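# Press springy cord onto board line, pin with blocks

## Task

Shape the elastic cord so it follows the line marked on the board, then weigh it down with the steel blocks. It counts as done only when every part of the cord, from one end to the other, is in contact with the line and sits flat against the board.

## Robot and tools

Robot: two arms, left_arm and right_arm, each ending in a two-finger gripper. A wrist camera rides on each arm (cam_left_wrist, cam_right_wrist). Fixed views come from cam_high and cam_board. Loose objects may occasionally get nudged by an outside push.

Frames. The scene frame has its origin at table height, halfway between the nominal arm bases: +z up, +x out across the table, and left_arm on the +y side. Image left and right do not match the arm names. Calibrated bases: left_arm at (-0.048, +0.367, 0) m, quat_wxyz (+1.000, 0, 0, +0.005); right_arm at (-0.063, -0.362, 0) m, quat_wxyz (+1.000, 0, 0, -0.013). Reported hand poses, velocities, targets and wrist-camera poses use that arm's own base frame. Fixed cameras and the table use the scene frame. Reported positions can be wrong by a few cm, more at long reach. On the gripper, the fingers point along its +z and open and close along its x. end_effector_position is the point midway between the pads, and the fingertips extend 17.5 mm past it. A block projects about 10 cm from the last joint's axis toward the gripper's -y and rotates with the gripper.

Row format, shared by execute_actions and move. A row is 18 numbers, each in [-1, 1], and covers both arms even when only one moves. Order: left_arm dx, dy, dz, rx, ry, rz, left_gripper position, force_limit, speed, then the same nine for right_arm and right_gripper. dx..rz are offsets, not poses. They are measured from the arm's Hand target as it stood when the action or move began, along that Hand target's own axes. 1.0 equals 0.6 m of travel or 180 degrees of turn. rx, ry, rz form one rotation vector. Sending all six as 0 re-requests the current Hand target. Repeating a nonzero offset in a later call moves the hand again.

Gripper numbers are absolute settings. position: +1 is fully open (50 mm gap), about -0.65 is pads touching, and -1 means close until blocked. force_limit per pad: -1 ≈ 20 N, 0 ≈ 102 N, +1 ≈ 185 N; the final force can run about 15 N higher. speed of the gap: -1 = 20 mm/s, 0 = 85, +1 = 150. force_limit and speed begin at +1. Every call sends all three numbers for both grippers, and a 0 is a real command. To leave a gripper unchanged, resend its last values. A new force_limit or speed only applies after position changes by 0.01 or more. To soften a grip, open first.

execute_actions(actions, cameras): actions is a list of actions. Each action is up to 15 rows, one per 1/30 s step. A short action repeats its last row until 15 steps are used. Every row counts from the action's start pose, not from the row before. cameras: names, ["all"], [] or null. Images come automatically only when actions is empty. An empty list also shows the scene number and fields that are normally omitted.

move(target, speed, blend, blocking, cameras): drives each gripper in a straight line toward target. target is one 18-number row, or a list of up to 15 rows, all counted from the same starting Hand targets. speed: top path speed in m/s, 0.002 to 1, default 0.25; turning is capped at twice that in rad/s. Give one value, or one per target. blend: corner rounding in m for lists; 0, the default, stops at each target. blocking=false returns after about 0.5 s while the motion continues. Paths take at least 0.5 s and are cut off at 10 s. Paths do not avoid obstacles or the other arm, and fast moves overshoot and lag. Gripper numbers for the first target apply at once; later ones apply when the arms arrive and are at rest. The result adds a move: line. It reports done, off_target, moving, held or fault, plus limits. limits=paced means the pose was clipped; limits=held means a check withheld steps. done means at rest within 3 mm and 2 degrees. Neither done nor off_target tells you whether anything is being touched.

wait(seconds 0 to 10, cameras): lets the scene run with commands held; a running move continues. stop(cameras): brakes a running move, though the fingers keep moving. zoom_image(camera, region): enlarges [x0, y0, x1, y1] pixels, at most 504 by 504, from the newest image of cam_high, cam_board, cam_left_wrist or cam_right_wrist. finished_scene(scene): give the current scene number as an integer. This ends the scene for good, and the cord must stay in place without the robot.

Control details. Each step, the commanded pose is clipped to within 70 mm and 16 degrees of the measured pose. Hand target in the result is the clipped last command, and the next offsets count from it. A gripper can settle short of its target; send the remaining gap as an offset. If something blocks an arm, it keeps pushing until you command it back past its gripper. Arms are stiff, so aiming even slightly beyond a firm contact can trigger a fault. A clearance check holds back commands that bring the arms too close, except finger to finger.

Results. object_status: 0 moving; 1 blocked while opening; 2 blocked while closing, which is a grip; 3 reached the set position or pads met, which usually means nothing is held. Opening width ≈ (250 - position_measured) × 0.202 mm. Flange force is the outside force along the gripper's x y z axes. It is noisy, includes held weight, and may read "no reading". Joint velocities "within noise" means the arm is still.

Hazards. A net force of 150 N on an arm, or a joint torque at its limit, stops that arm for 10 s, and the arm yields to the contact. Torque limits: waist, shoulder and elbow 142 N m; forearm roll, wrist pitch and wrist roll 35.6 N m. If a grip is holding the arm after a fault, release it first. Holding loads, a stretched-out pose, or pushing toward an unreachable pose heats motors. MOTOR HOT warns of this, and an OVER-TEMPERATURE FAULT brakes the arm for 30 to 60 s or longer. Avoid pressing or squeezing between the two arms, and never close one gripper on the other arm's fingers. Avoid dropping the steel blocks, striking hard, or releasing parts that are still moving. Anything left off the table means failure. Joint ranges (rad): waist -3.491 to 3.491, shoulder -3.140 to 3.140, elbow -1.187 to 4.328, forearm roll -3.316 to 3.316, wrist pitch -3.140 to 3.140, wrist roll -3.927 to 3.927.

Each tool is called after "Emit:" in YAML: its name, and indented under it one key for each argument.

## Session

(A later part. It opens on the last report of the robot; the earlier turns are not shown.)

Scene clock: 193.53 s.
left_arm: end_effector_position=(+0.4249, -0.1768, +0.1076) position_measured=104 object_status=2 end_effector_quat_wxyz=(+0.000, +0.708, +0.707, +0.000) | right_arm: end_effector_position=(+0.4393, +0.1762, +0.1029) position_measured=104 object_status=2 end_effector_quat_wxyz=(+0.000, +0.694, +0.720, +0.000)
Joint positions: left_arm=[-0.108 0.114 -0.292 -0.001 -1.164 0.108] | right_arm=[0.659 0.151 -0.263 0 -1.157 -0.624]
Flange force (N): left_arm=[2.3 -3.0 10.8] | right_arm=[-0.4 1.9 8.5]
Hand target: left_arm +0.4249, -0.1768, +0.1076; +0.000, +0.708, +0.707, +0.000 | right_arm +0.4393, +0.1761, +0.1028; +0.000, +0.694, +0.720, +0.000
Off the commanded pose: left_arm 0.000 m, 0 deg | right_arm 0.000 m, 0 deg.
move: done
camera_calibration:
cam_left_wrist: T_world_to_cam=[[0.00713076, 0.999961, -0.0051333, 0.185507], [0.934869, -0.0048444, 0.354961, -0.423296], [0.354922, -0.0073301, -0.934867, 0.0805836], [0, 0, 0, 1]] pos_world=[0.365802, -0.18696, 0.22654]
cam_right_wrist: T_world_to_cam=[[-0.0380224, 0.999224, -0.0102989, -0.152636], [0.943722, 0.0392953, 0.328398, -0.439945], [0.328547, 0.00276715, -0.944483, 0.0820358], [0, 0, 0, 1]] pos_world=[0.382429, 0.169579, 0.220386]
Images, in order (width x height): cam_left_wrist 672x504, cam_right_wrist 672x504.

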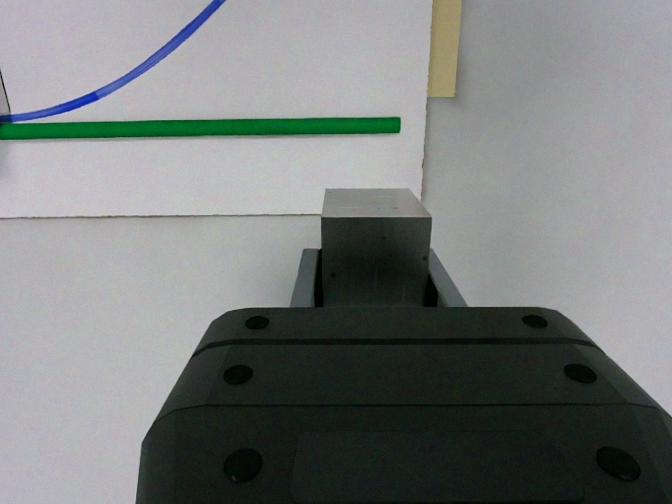

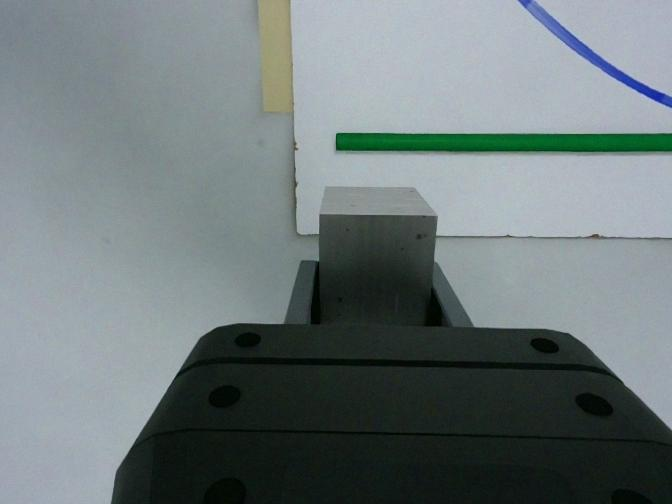

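Emit:
move:
  target:
    - [0.0863,-0.0583,0,0,0,0,-1,-0.5,-0.6,0,0,0,0,0,0,-1,-0.5,-0.6]
    - [0.0863,-0.0583,0.1115,0,0,0,-1,-0.5,-0.6,0,0,0,0,0,0,-1,-0.5,-0.6]
    - [0.0535,-0.0583,0.1115,0,0,0,-1,-0.5,-0.6,0,0,0,0,0,0,-1,-0.5,-0.6]
    - [0.0863,-0.0583,0.1115,0,0,0,-1,-0.5,-0.6,0,0,0,0,0,0,-1,-0.5,-0.6]
    - [0.0863,-0.0583,0,0,0,0,-1,-0.5,-0.6,0,0,0,0,0,0,-1,-0.5,-0.6]
    - [0,0,0,0,0,0,-1,-0.5,-0.6,0,0,0,0,0,0,-1,-0.5,-0.6]
  speed: [0.3,0.2,0.05,0.2,0.25,0.3]
  cameras: ["cam_left_wrist","cam_right_wrist"]

Scene clock: 206.50 s.
left_arm: end_effector_position=(+0.4249, -0.1767, +0.1077) position_measured=104 object_status=2 end_effector_quat_wxyz=(+0.000, +0.708, +0.707, +0.000) | right_arm: end_effector_position=(+0.4393, +0.1761, +0.1028) position_measured=104 object_status=2 end_effector_quat_wxyz=(+0.000, +0.694, +0.720, +0.000)
Joint positions: left_arm=[-0.108 0.114 -0.292 -0.001 -1.164 0.108] | right_arm=[0.659 0.151 -0.263 0 -1.157 -0.624]
Flange force (N): left_arm=[2.2 -4.1 10.9] | right_arm=[-0.6 0.9 8.6]
Hand target: left_arm +0.4249, -0.1768, +0.1076; +0.000, +0.708, +0.707, +0.000 | right_arm +0.4393, +0.1761, +0.1028; +0.000, +0.694, +0.720, +0.000
Off the commanded pose: left_arm 0.000 m, 0 deg | right_arm 0.000 m, 0 deg.
move: done
camera_calibration:
cam_left_wrist: T_world_to_cam=[[0.00713094, 0.999961, -0.00513399, 0.185507], [0.934856, -0.00484406, 0.354993, -0.423298], [0.354955, -0.00733098, -0.934855, 0.0805687], [0, 0, 0, 1]] pos_world=[0.365802, -0.18696, 0.22654]
cam_right_wrist: T_world_to_cam=[[-0.0379275, 0.999228, -0.01027, -0.152579], [0.943694, 0.0391958, 0.328488, -0.439934], [0.328637, 0.00276703, -0.944452, 0.0819952], [0, 0, 0, 1]] pos_world=[0.38243, 0.169478, 0.220387]
Images, in order (width x height): cam_left_wrist 672x504, cam_right_wrist 672x504.

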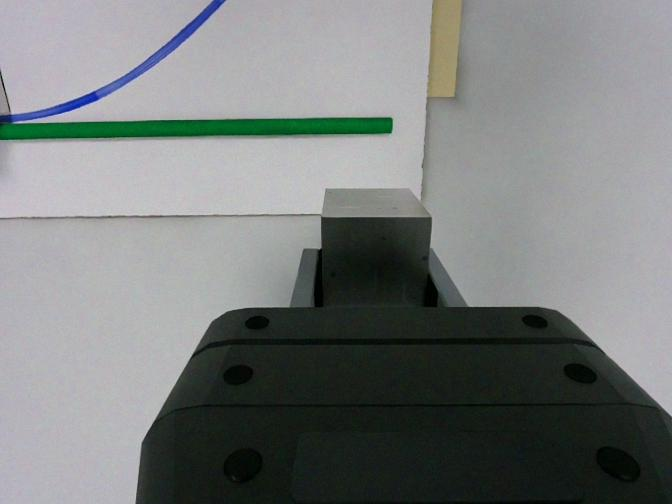

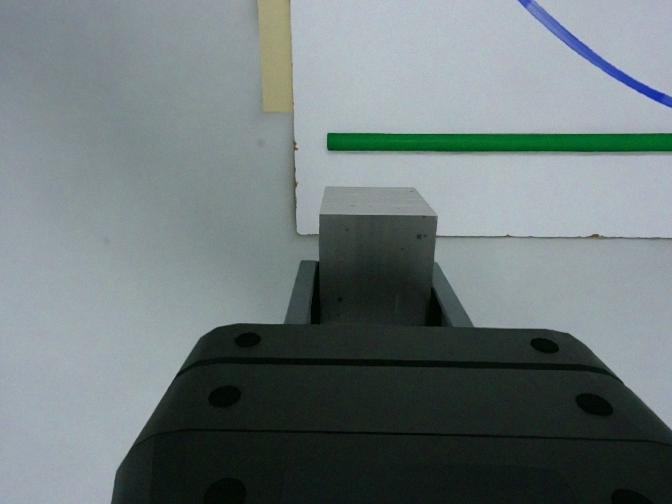

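Emit:
move:
  target:
    - [0,0,0.1127,0,0,0,-1,-0.5,-0.6,0,0,0.107,0,0,0,-1,-0.5,-0.6]
    - [0.0117,-0.0623,0.1127,0,0,-0.0778,-1,-0.5,-0.6,-0.0108,-0.0625,0.107,0,0,0.0778,-1,-0.5,-0.6]
    - [0.0108,-0.1182,0.1127,0,0,-0.1556,-1,-0.5,-0.6,-0.0102,-0.1184,0.107,0,0,0.1556,-1,-0.5,-0.6]
    - [0.0035,-0.1585,0.1127,0,0,-0.211,-1,-0.5,-0.6,-0.0027,-0.1587,0.107,0,0,0.211,-1,-0.5,-0.6]
  speed: [0.15,0.08,0.07,0.06]
  cameras: ["cam_board","cam_left_wrist","cam_right_wrist"]

Scene clock: 221.60 s.
left_arm: end_effector_position=(+0.3298, -0.1745, +0.0400) position_measured=104 object_status=2 end_effector_quat_wxyz=(+0.000, +0.439, +0.898, +0.000) | right_arm: end_effector_position=(+0.3442, +0.1712, +0.0387) position_measured=104 object_status=2 end_effector_quat_wxyz=(+0.000, +0.891, +0.454, +0.000)
Joint positions: left_arm=[-0.131 -0.016 -0.609 -0.001 -0.978 0.794] | right_arm=[0.806 0.015 -0.582 -0.001 -0.974 -1.433]
Flange force (N): left_arm=[3.2 0.1 10.4] | right_arm=[1.2 1.7 8.7]
Hand target: left_arm +0.3298, -0.1745, +0.0400; +0.000, +0.439, +0.898, +0.000 | right_arm +0.3442, +0.1712, +0.0387; +0.000, +0.891, +0.454, +0.000
Off the commanded pose: left_arm 0.000 m, 0 deg | right_arm 0.000 m, 0 deg.
move: done
camera_calibration:
cam_left_wrist: T_world_to_cam=[[-0.609743, 0.792582, -0.00527666, 0.350924], [0.739646, 0.571387, 0.355585, -0.145501], [0.284845, 0.212913, -0.934629, 0.112613], [0, 0, 0, 1]] pos_world=[0.289516, -0.218975, 0.158841]
cam_right_wrist: T_world_to_cam=[[0.585054, 0.810926, -0.0105424, -0.334074], [0.768009, -0.549822, 0.328416, -0.167511], [0.260524, -0.200238, -0.944474, 0.110849], [0, 0, 0, 1]] pos_world=[0.295223, 0.201004, 0.156185]
Images, in order (width x height): cam_board 672x504, cam_left_wrist 672x504, cam_right_wrist 672x504.

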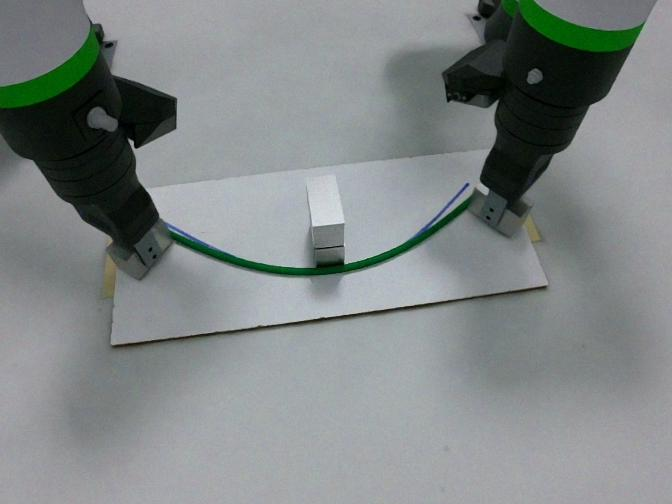

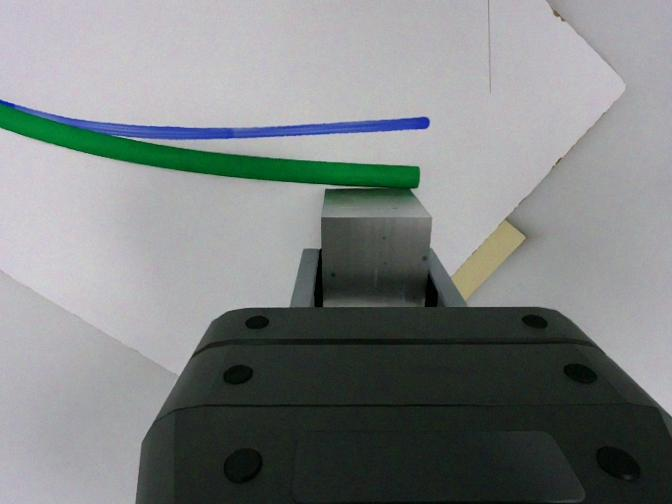

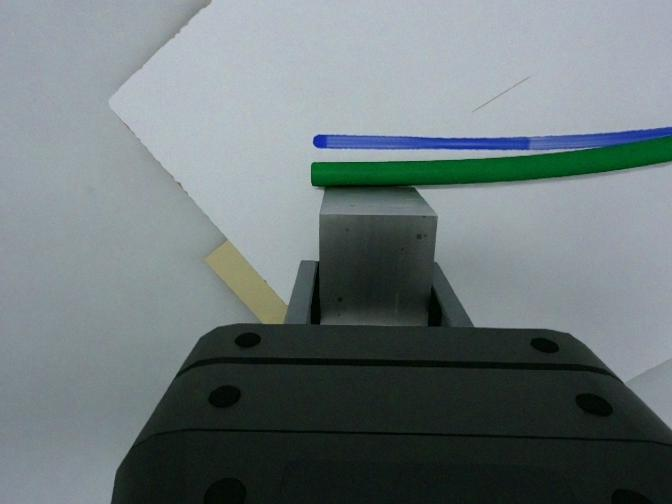

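Emit:
move:
  target: [0.0029,-0.0318,0,0,0,-0.022,-1,-0.5,-0.6,-0.0015,-0.0172,0,0,0,0.011,-1,-0.5,-0.6]
  speed: 0.05
  cameras: ["cam_board","cam_left_wrist","cam_right_wrist"]

Emit:
zoom_image:
  camera: "cam_left_wrist"
  region: [0, 60, 450, 260]

Emit:
zoom_image:
  camera: "cam_right_wrist"
  region: [290, 80, 672, 260]

Emit:
zoom_image:
  camera: "cam_board"
  region: [140, 170, 500, 300]

Scene clock: 234.80 s.
left_arm: end_effector_position=(+0.3137, -0.1849, +0.0400) position_measured=104 object_status=2 end_effector_quat_wxyz=(+0.000, +0.408, +0.913, +0.000) | right_arm: end_effector_position=(+0.3353, +0.1765, +0.0387) position_measured=104 object_status=2 end_effector_quat_wxyz=(+0.000, +0.899, +0.439, +0.000)
Joint positions: left_arm=[-0.168 -0.04 -0.632 -0.001 -0.979 0.899] | right_arm=[0.834 0.001 -0.596 -0.001 -0.974 -1.496]
Flange force (N): left_arm=[2.8 0.8 10.8] | right_arm=[1.0 1.7 9.0]
Hand target: left_arm +0.3137, -0.1848, +0.0400; +0.000, +0.408, +0.913, +0.000 | right_arm +0.3353, +0.1765, +0.0387; +0.000, +0.899, +0.439, +0.000
Off the commanded pose: left_arm 0.000 m, 0 deg | right_arm 0.000 m, 0 deg.
move: done
camera_calibration:
cam_left_wrist: T_world_to_cam=[[-0.663053, 0.748553, -0.00534104, 0.357881], [0.698413, 0.621177, 0.355468, -0.105486], [0.269404, 0.231964, -0.934673, 0.127887], [0, 0, 0, 1]] pos_world=[0.276513, -0.232033, 0.158941]
cam_right_wrist: T_world_to_cam=[[0.612707, 0.790239, -0.0105621, -0.338876], [0.748571, -0.57601, 0.328412, -0.146666], [0.253441, -0.209127, -0.944475, 0.118158], [0, 0, 0, 1]] pos_world=[0.287475, 0.208022, 0.156185]
Images, in order (width x height): cam_board 672x504, cam_left_wrist 672x504, cam_right_wrist 672x504.

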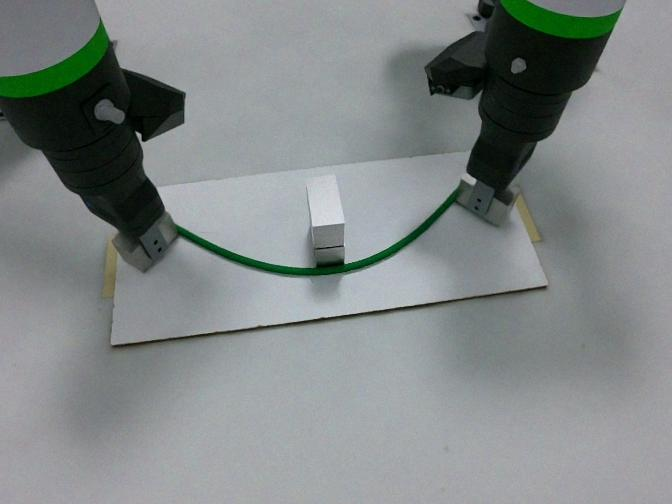

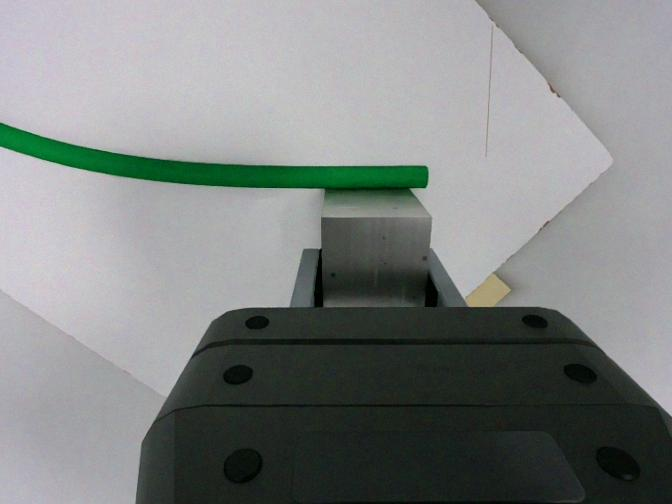

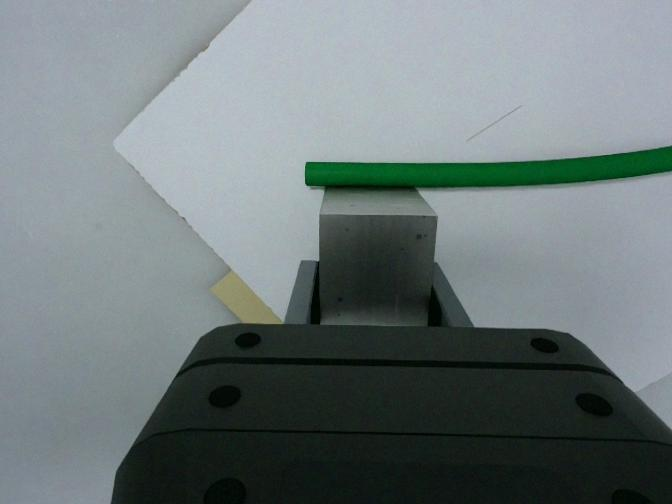

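Scaled by 1.120.

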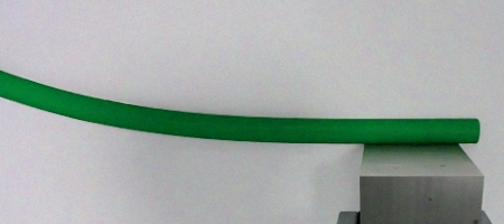

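Scaled by 1.319.

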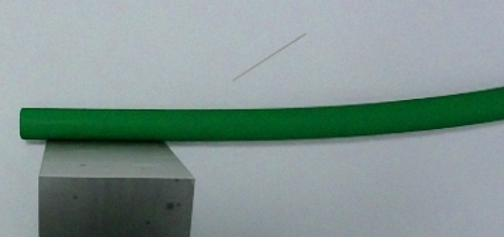

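Scaled by 1.400.

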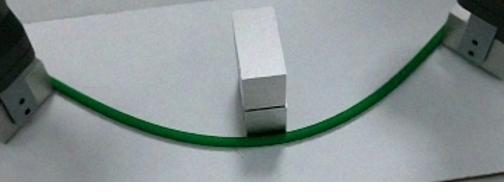

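Emit:
move:
  target: [0,0,0.0028,0,0,0,-1,-0.5,-0.6,0,0,0.0033,0,0,0,-1,-0.5,-0.6]
  speed: 0.03

Emit:
move:
  target: [0,0,0.0007,0,0,0,-1,-0.5,-0.6,0,0,0.0007,0,0,0,-1,-0.5,-0.6]
  speed: 0.03

Scene clock: 238.37 s.
left_arm: end_effector_position=(+0.3137, -0.1848, +0.0384) position_measured=104 object_status=2 end_effector_quat_wxyz=(+0.000, +0.408, +0.913, +0.000) | right_arm: end_effector_position=(+0.3353, +0.1765, +0.0367) position_measured=104 object_status=2 end_effector_quat_wxyz=(+0.000, +0.899, +0.439, +0.000)
Joint positions: left_arm=[-0.168 -0.037 -0.634 -0.001 -0.974 0.899] | right_arm=[0.834 0.004 -0.598 -0.001 -0.968 -1.496]
Flange force (N): left_arm=[3.3 0.3 11.3] | right_arm=[1.3 1.9 9.0]
Hand target: left_arm +0.3137, -0.1848, +0.0384; +0.000, +0.408, +0.913, +0.000 | right_arm +0.3353, +0.1765, +0.0367; +0.000, +0.899, +0.439, +0.000
Off the commanded pose: left_arm 0.000 m, 0 deg | right_arm 0.000 m, 0 deg.
move: done

Scene clock: 239.07 s.
left_arm: end_effector_position=(+0.3137, -0.1848, +0.0379) position_measured=104 object_status=2 end_effector_quat_wxyz=(+0.000, +0.408, +0.913, +0.000) | right_arm: end_effector_position=(+0.3353, +0.1765, +0.0363) position_measured=104 object_status=2 end_effector_quat_wxyz=(+0.000, +0.899, +0.439, +0.000)
Joint positions: left_arm=[-0.168 -0.037 -0.635 -0.001 -0.973 0.899] | right_arm=[0.834 0.005 -0.599 -0.001 -0.967 -1.496]
Flange force (N): left_arm=[2.1 0.7 11.1] | right_arm=[1.4 2.0 8.9]
Hand target: left_arm +0.3137, -0.1848, +0.0379; +0.000, +0.408, +0.913, +0.000 | right_arm +0.3353, +0.1765, +0.0363; +0.000, +0.899, +0.439, +0.000
Off the commanded pose: left_arm 0.000 m, 0 deg | right_arm 0.000 m, 0 deg.
move: done

Emit:
move:
  target: [0,0,0.0011,0,0,0,-1,-0.5,-0.6,0,0,0.0011,0,0,0,-1,-0.5,-0.6]
  speed: 0.03

Emit:
move:
  target: [0,0,0.0009,0,0,0,-1,-0.5,-0.6,0,0,0.0009,0,0,0,-1,-0.5,-0.6]
  speed: 0.03

Scene clock: 242.17 s.
left_arm: end_effector_position=(+0.3137, -0.1848, +0.0373) position_measured=104 object_status=2 end_effector_quat_wxyz=(+0.000, +0.408, +0.913, +0.000) | right_arm: end_effector_position=(+0.3353, +0.1765, +0.0357) position_measured=104 object_status=2 end_effector_quat_wxyz=(+0.000, +0.899, +0.439, +0.000)
Joint positions: left_arm=[-0.168 -0.035 -0.636 -0.001 -0.971 0.899] | right_arm=[0.834 0.006 -0.599 -0.001 -0.965 -1.496]
Flange force (N): left_arm=[2.6 0.4 10.3] | right_arm=[-17.5 -14.9 -58.3]
Hand target: left_arm +0.3137, -0.1848, +0.0373; +0.000, +0.408, +0.913, +0.000 | right_arm +0.3353, +0.1765, +0.0356; +0.000, +0.899, +0.439, +0.000
Off the commanded pose: left_arm 0.000 m, 0 deg | right_arm 0.000 m, 0 deg.
move: done

Scene clock: 242.87 s.
left_arm: end_effector_position=(+0.3137, -0.1848, +0.0367) position_measured=104 object_status=2 end_effector_quat_wxyz=(+0.000, +0.408, +0.913, +0.000) | right_arm: end_effector_position=(+0.3353, +0.1765, +0.0351) position_measured=104 object_status=2 end_effector_quat_wxyz=(+0.000, +0.899, +0.439, +0.000)
Joint positions: left_arm=[-0.168 -0.034 -0.636 -0.001 -0.969 0.899] | right_arm=[0.834 0.007 -0.6 0 -0.964 -1.496]
Flange force (N): left_arm=[2.4 0.4 11.2] | right_arm=[-26.0 -16.3 -86.5]
Hand target: left_arm +0.3137, -0.1848, +0.0367; +0.000, +0.408, +0.913, +0.000 | right_arm +0.3353, +0.1765, +0.0351; +0.000, +0.899, +0.439, +0.000
Off the commanded pose: left_arm 0.000 m, 0 deg | right_arm 0.000 m, 0 deg.
move: done

Emit:
move:
  target: [0,0,0.0012,0,0,0,-1,-0.5,-0.6,0,0,-0.0016,0,0,0,-1,-0.5,-0.6]
  speed: 0.03

Scene clock: 245.47 s.
left_arm: end_effector_position=(+0.3137, -0.1848, +0.0361) position_measured=104 object_status=2 end_effector_quat_wxyz=(+0.000, +0.408, +0.913, +0.000) | right_arm: end_effector_position=(+0.3353, +0.1765, +0.0360) position_measured=104 object_status=2 end_effector_quat_wxyz=(+0.000, +0.899, +0.439, +0.000)
Joint positions: left_arm=[-0.168 -0.033 -0.637 -0.001 -0.967 0.899] | right_arm=[0.834 0.006 -0.599 -0.001 -0.967 -1.496]
Flange force (N): left_arm=[21.2 -2.1 -41.6] | right_arm=[1.7 1.6 8.8]
Hand target: left_arm +0.3137, -0.1848, +0.0360; +0.000, +0.408, +0.913, +0.000 | right_arm +0.3353, +0.1765, +0.0361; +0.000, +0.899, +0.439, +0.000
Off the commanded pose: left_arm 0.000 m, 0 deg | right_arm 0.000 m, 0 deg.
move: done

Emit:
move:
  target:
    - [0,0,-0.0006,0,0,0,-1,-0.5,-0.6,0,0,0.0003,0,0,0,-1,-0.5,-0.6]
    - [0,0,-0.0006,0,0,0,1,-0.5,-1,0,0,0.0003,0,0,0,1,-0.5,-1]
    - [0,0,-0.16,0,0,0,1,-0.5,-1,0,0,-0.16,0,0,0,1,-0.5,-1]
  speed: [0.05,0.05,0.15]
  cameras: ["cam_board","cam_left_wrist","cam_right_wrist"]

Emit:
zoom_image:
  camera: "cam_left_wrist"
  region: [0, 60, 450, 300]

Emit:
zoom_image:
  camera: "cam_right_wrist"
  region: [250, 60, 672, 300]

Emit:
zoom_image:
  camera: "cam_board"
  region: [100, 150, 530, 300]

Scene clock: 253.80 s.
left_arm: end_effector_position=(+0.3137, -0.1850, +0.1320) position_measured=3 object_status=3 end_effector_quat_wxyz=(+0.000, +0.408, +0.913, +0.000) | right_arm: end_effector_position=(+0.3354, +0.1764, +0.1321) position_measured=3 object_status=3 end_effector_quat_wxyz=(+0.000, +0.899, +0.439, +0.000)
Joint positions: left_arm=[-0.168 -0.159 -0.499 -0.001 -1.232 0.899] | right_arm=[0.834 -0.119 -0.464 0 -1.226 -1.496]
Flange force (N): left_arm=[3.0 0.5 4.9] | right_arm=[0.9 1.8 3.3]
Hand target: left_arm +0.3137, -0.1849, +0.1320; +0.000, +0.408, +0.913, +0.000 | right_arm +0.3353, +0.1765, +0.1321; +0.000, +0.899, +0.439, +0.000
Off the commanded pose: left_arm 0.000 m, 0 deg | right_arm 0.000 m, 0 deg.
move: done
camera_calibration:
cam_left_wrist: T_world_to_cam=[[-0.662955, 0.748641, -0.00529155, 0.358427], [0.698507, 0.621071, 0.355469, -0.138142], [0.269405, 0.231964, -0.934673, 0.213806], [0, 0, 0, 1]] pos_world=[0.276513, -0.232133, 0.250841]
cam_right_wrist: T_world_to_cam=[[0.612712, 0.790235, -0.0105783, -0.337868], [0.748536, -0.575983, 0.328538, -0.177499], [0.253529, -0.209217, -0.944432, 0.206309], [0, 0, 0, 1]] pos_world=[0.287575, 0.207922, 0.249586]
Images, in order (width x height): cam_board 672x504, cam_left_wrist 672x504, cam_right_wrist 672x504.

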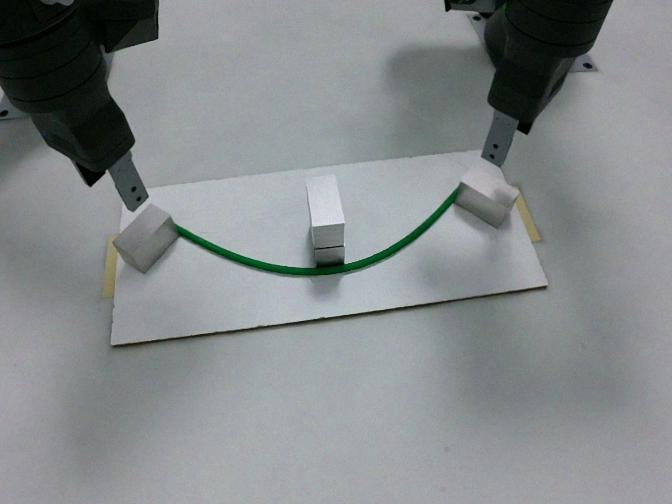

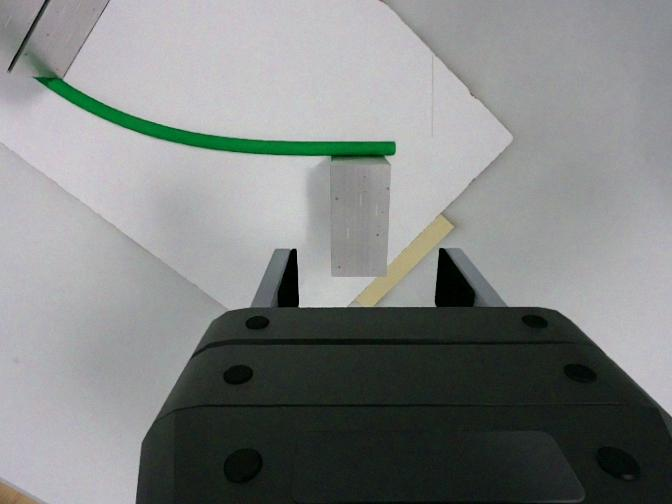

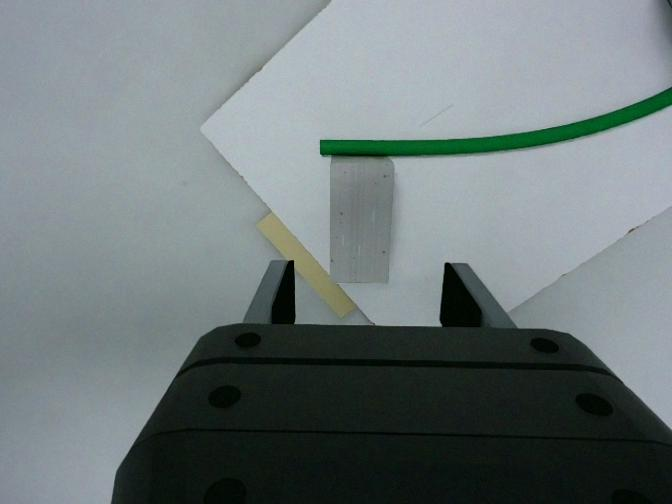

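Scaled by 1.120.

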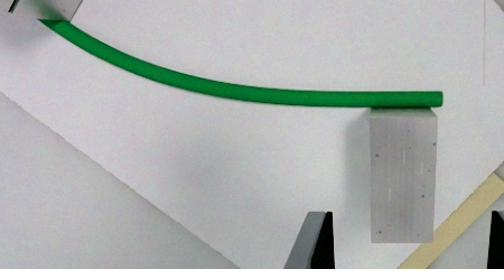

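Scaled by 1.194.

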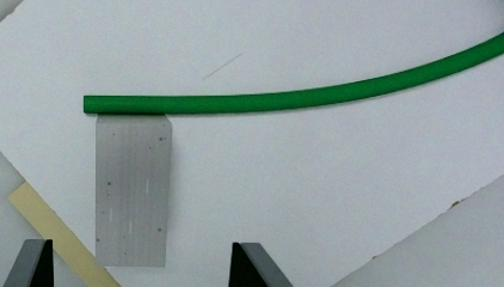

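Scaled by 1.172.

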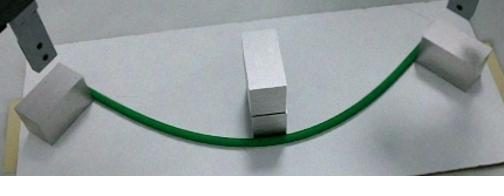

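Covered and stable.

Emit:
finished_scene:
  scene: 2

The scene is finished: the task was done.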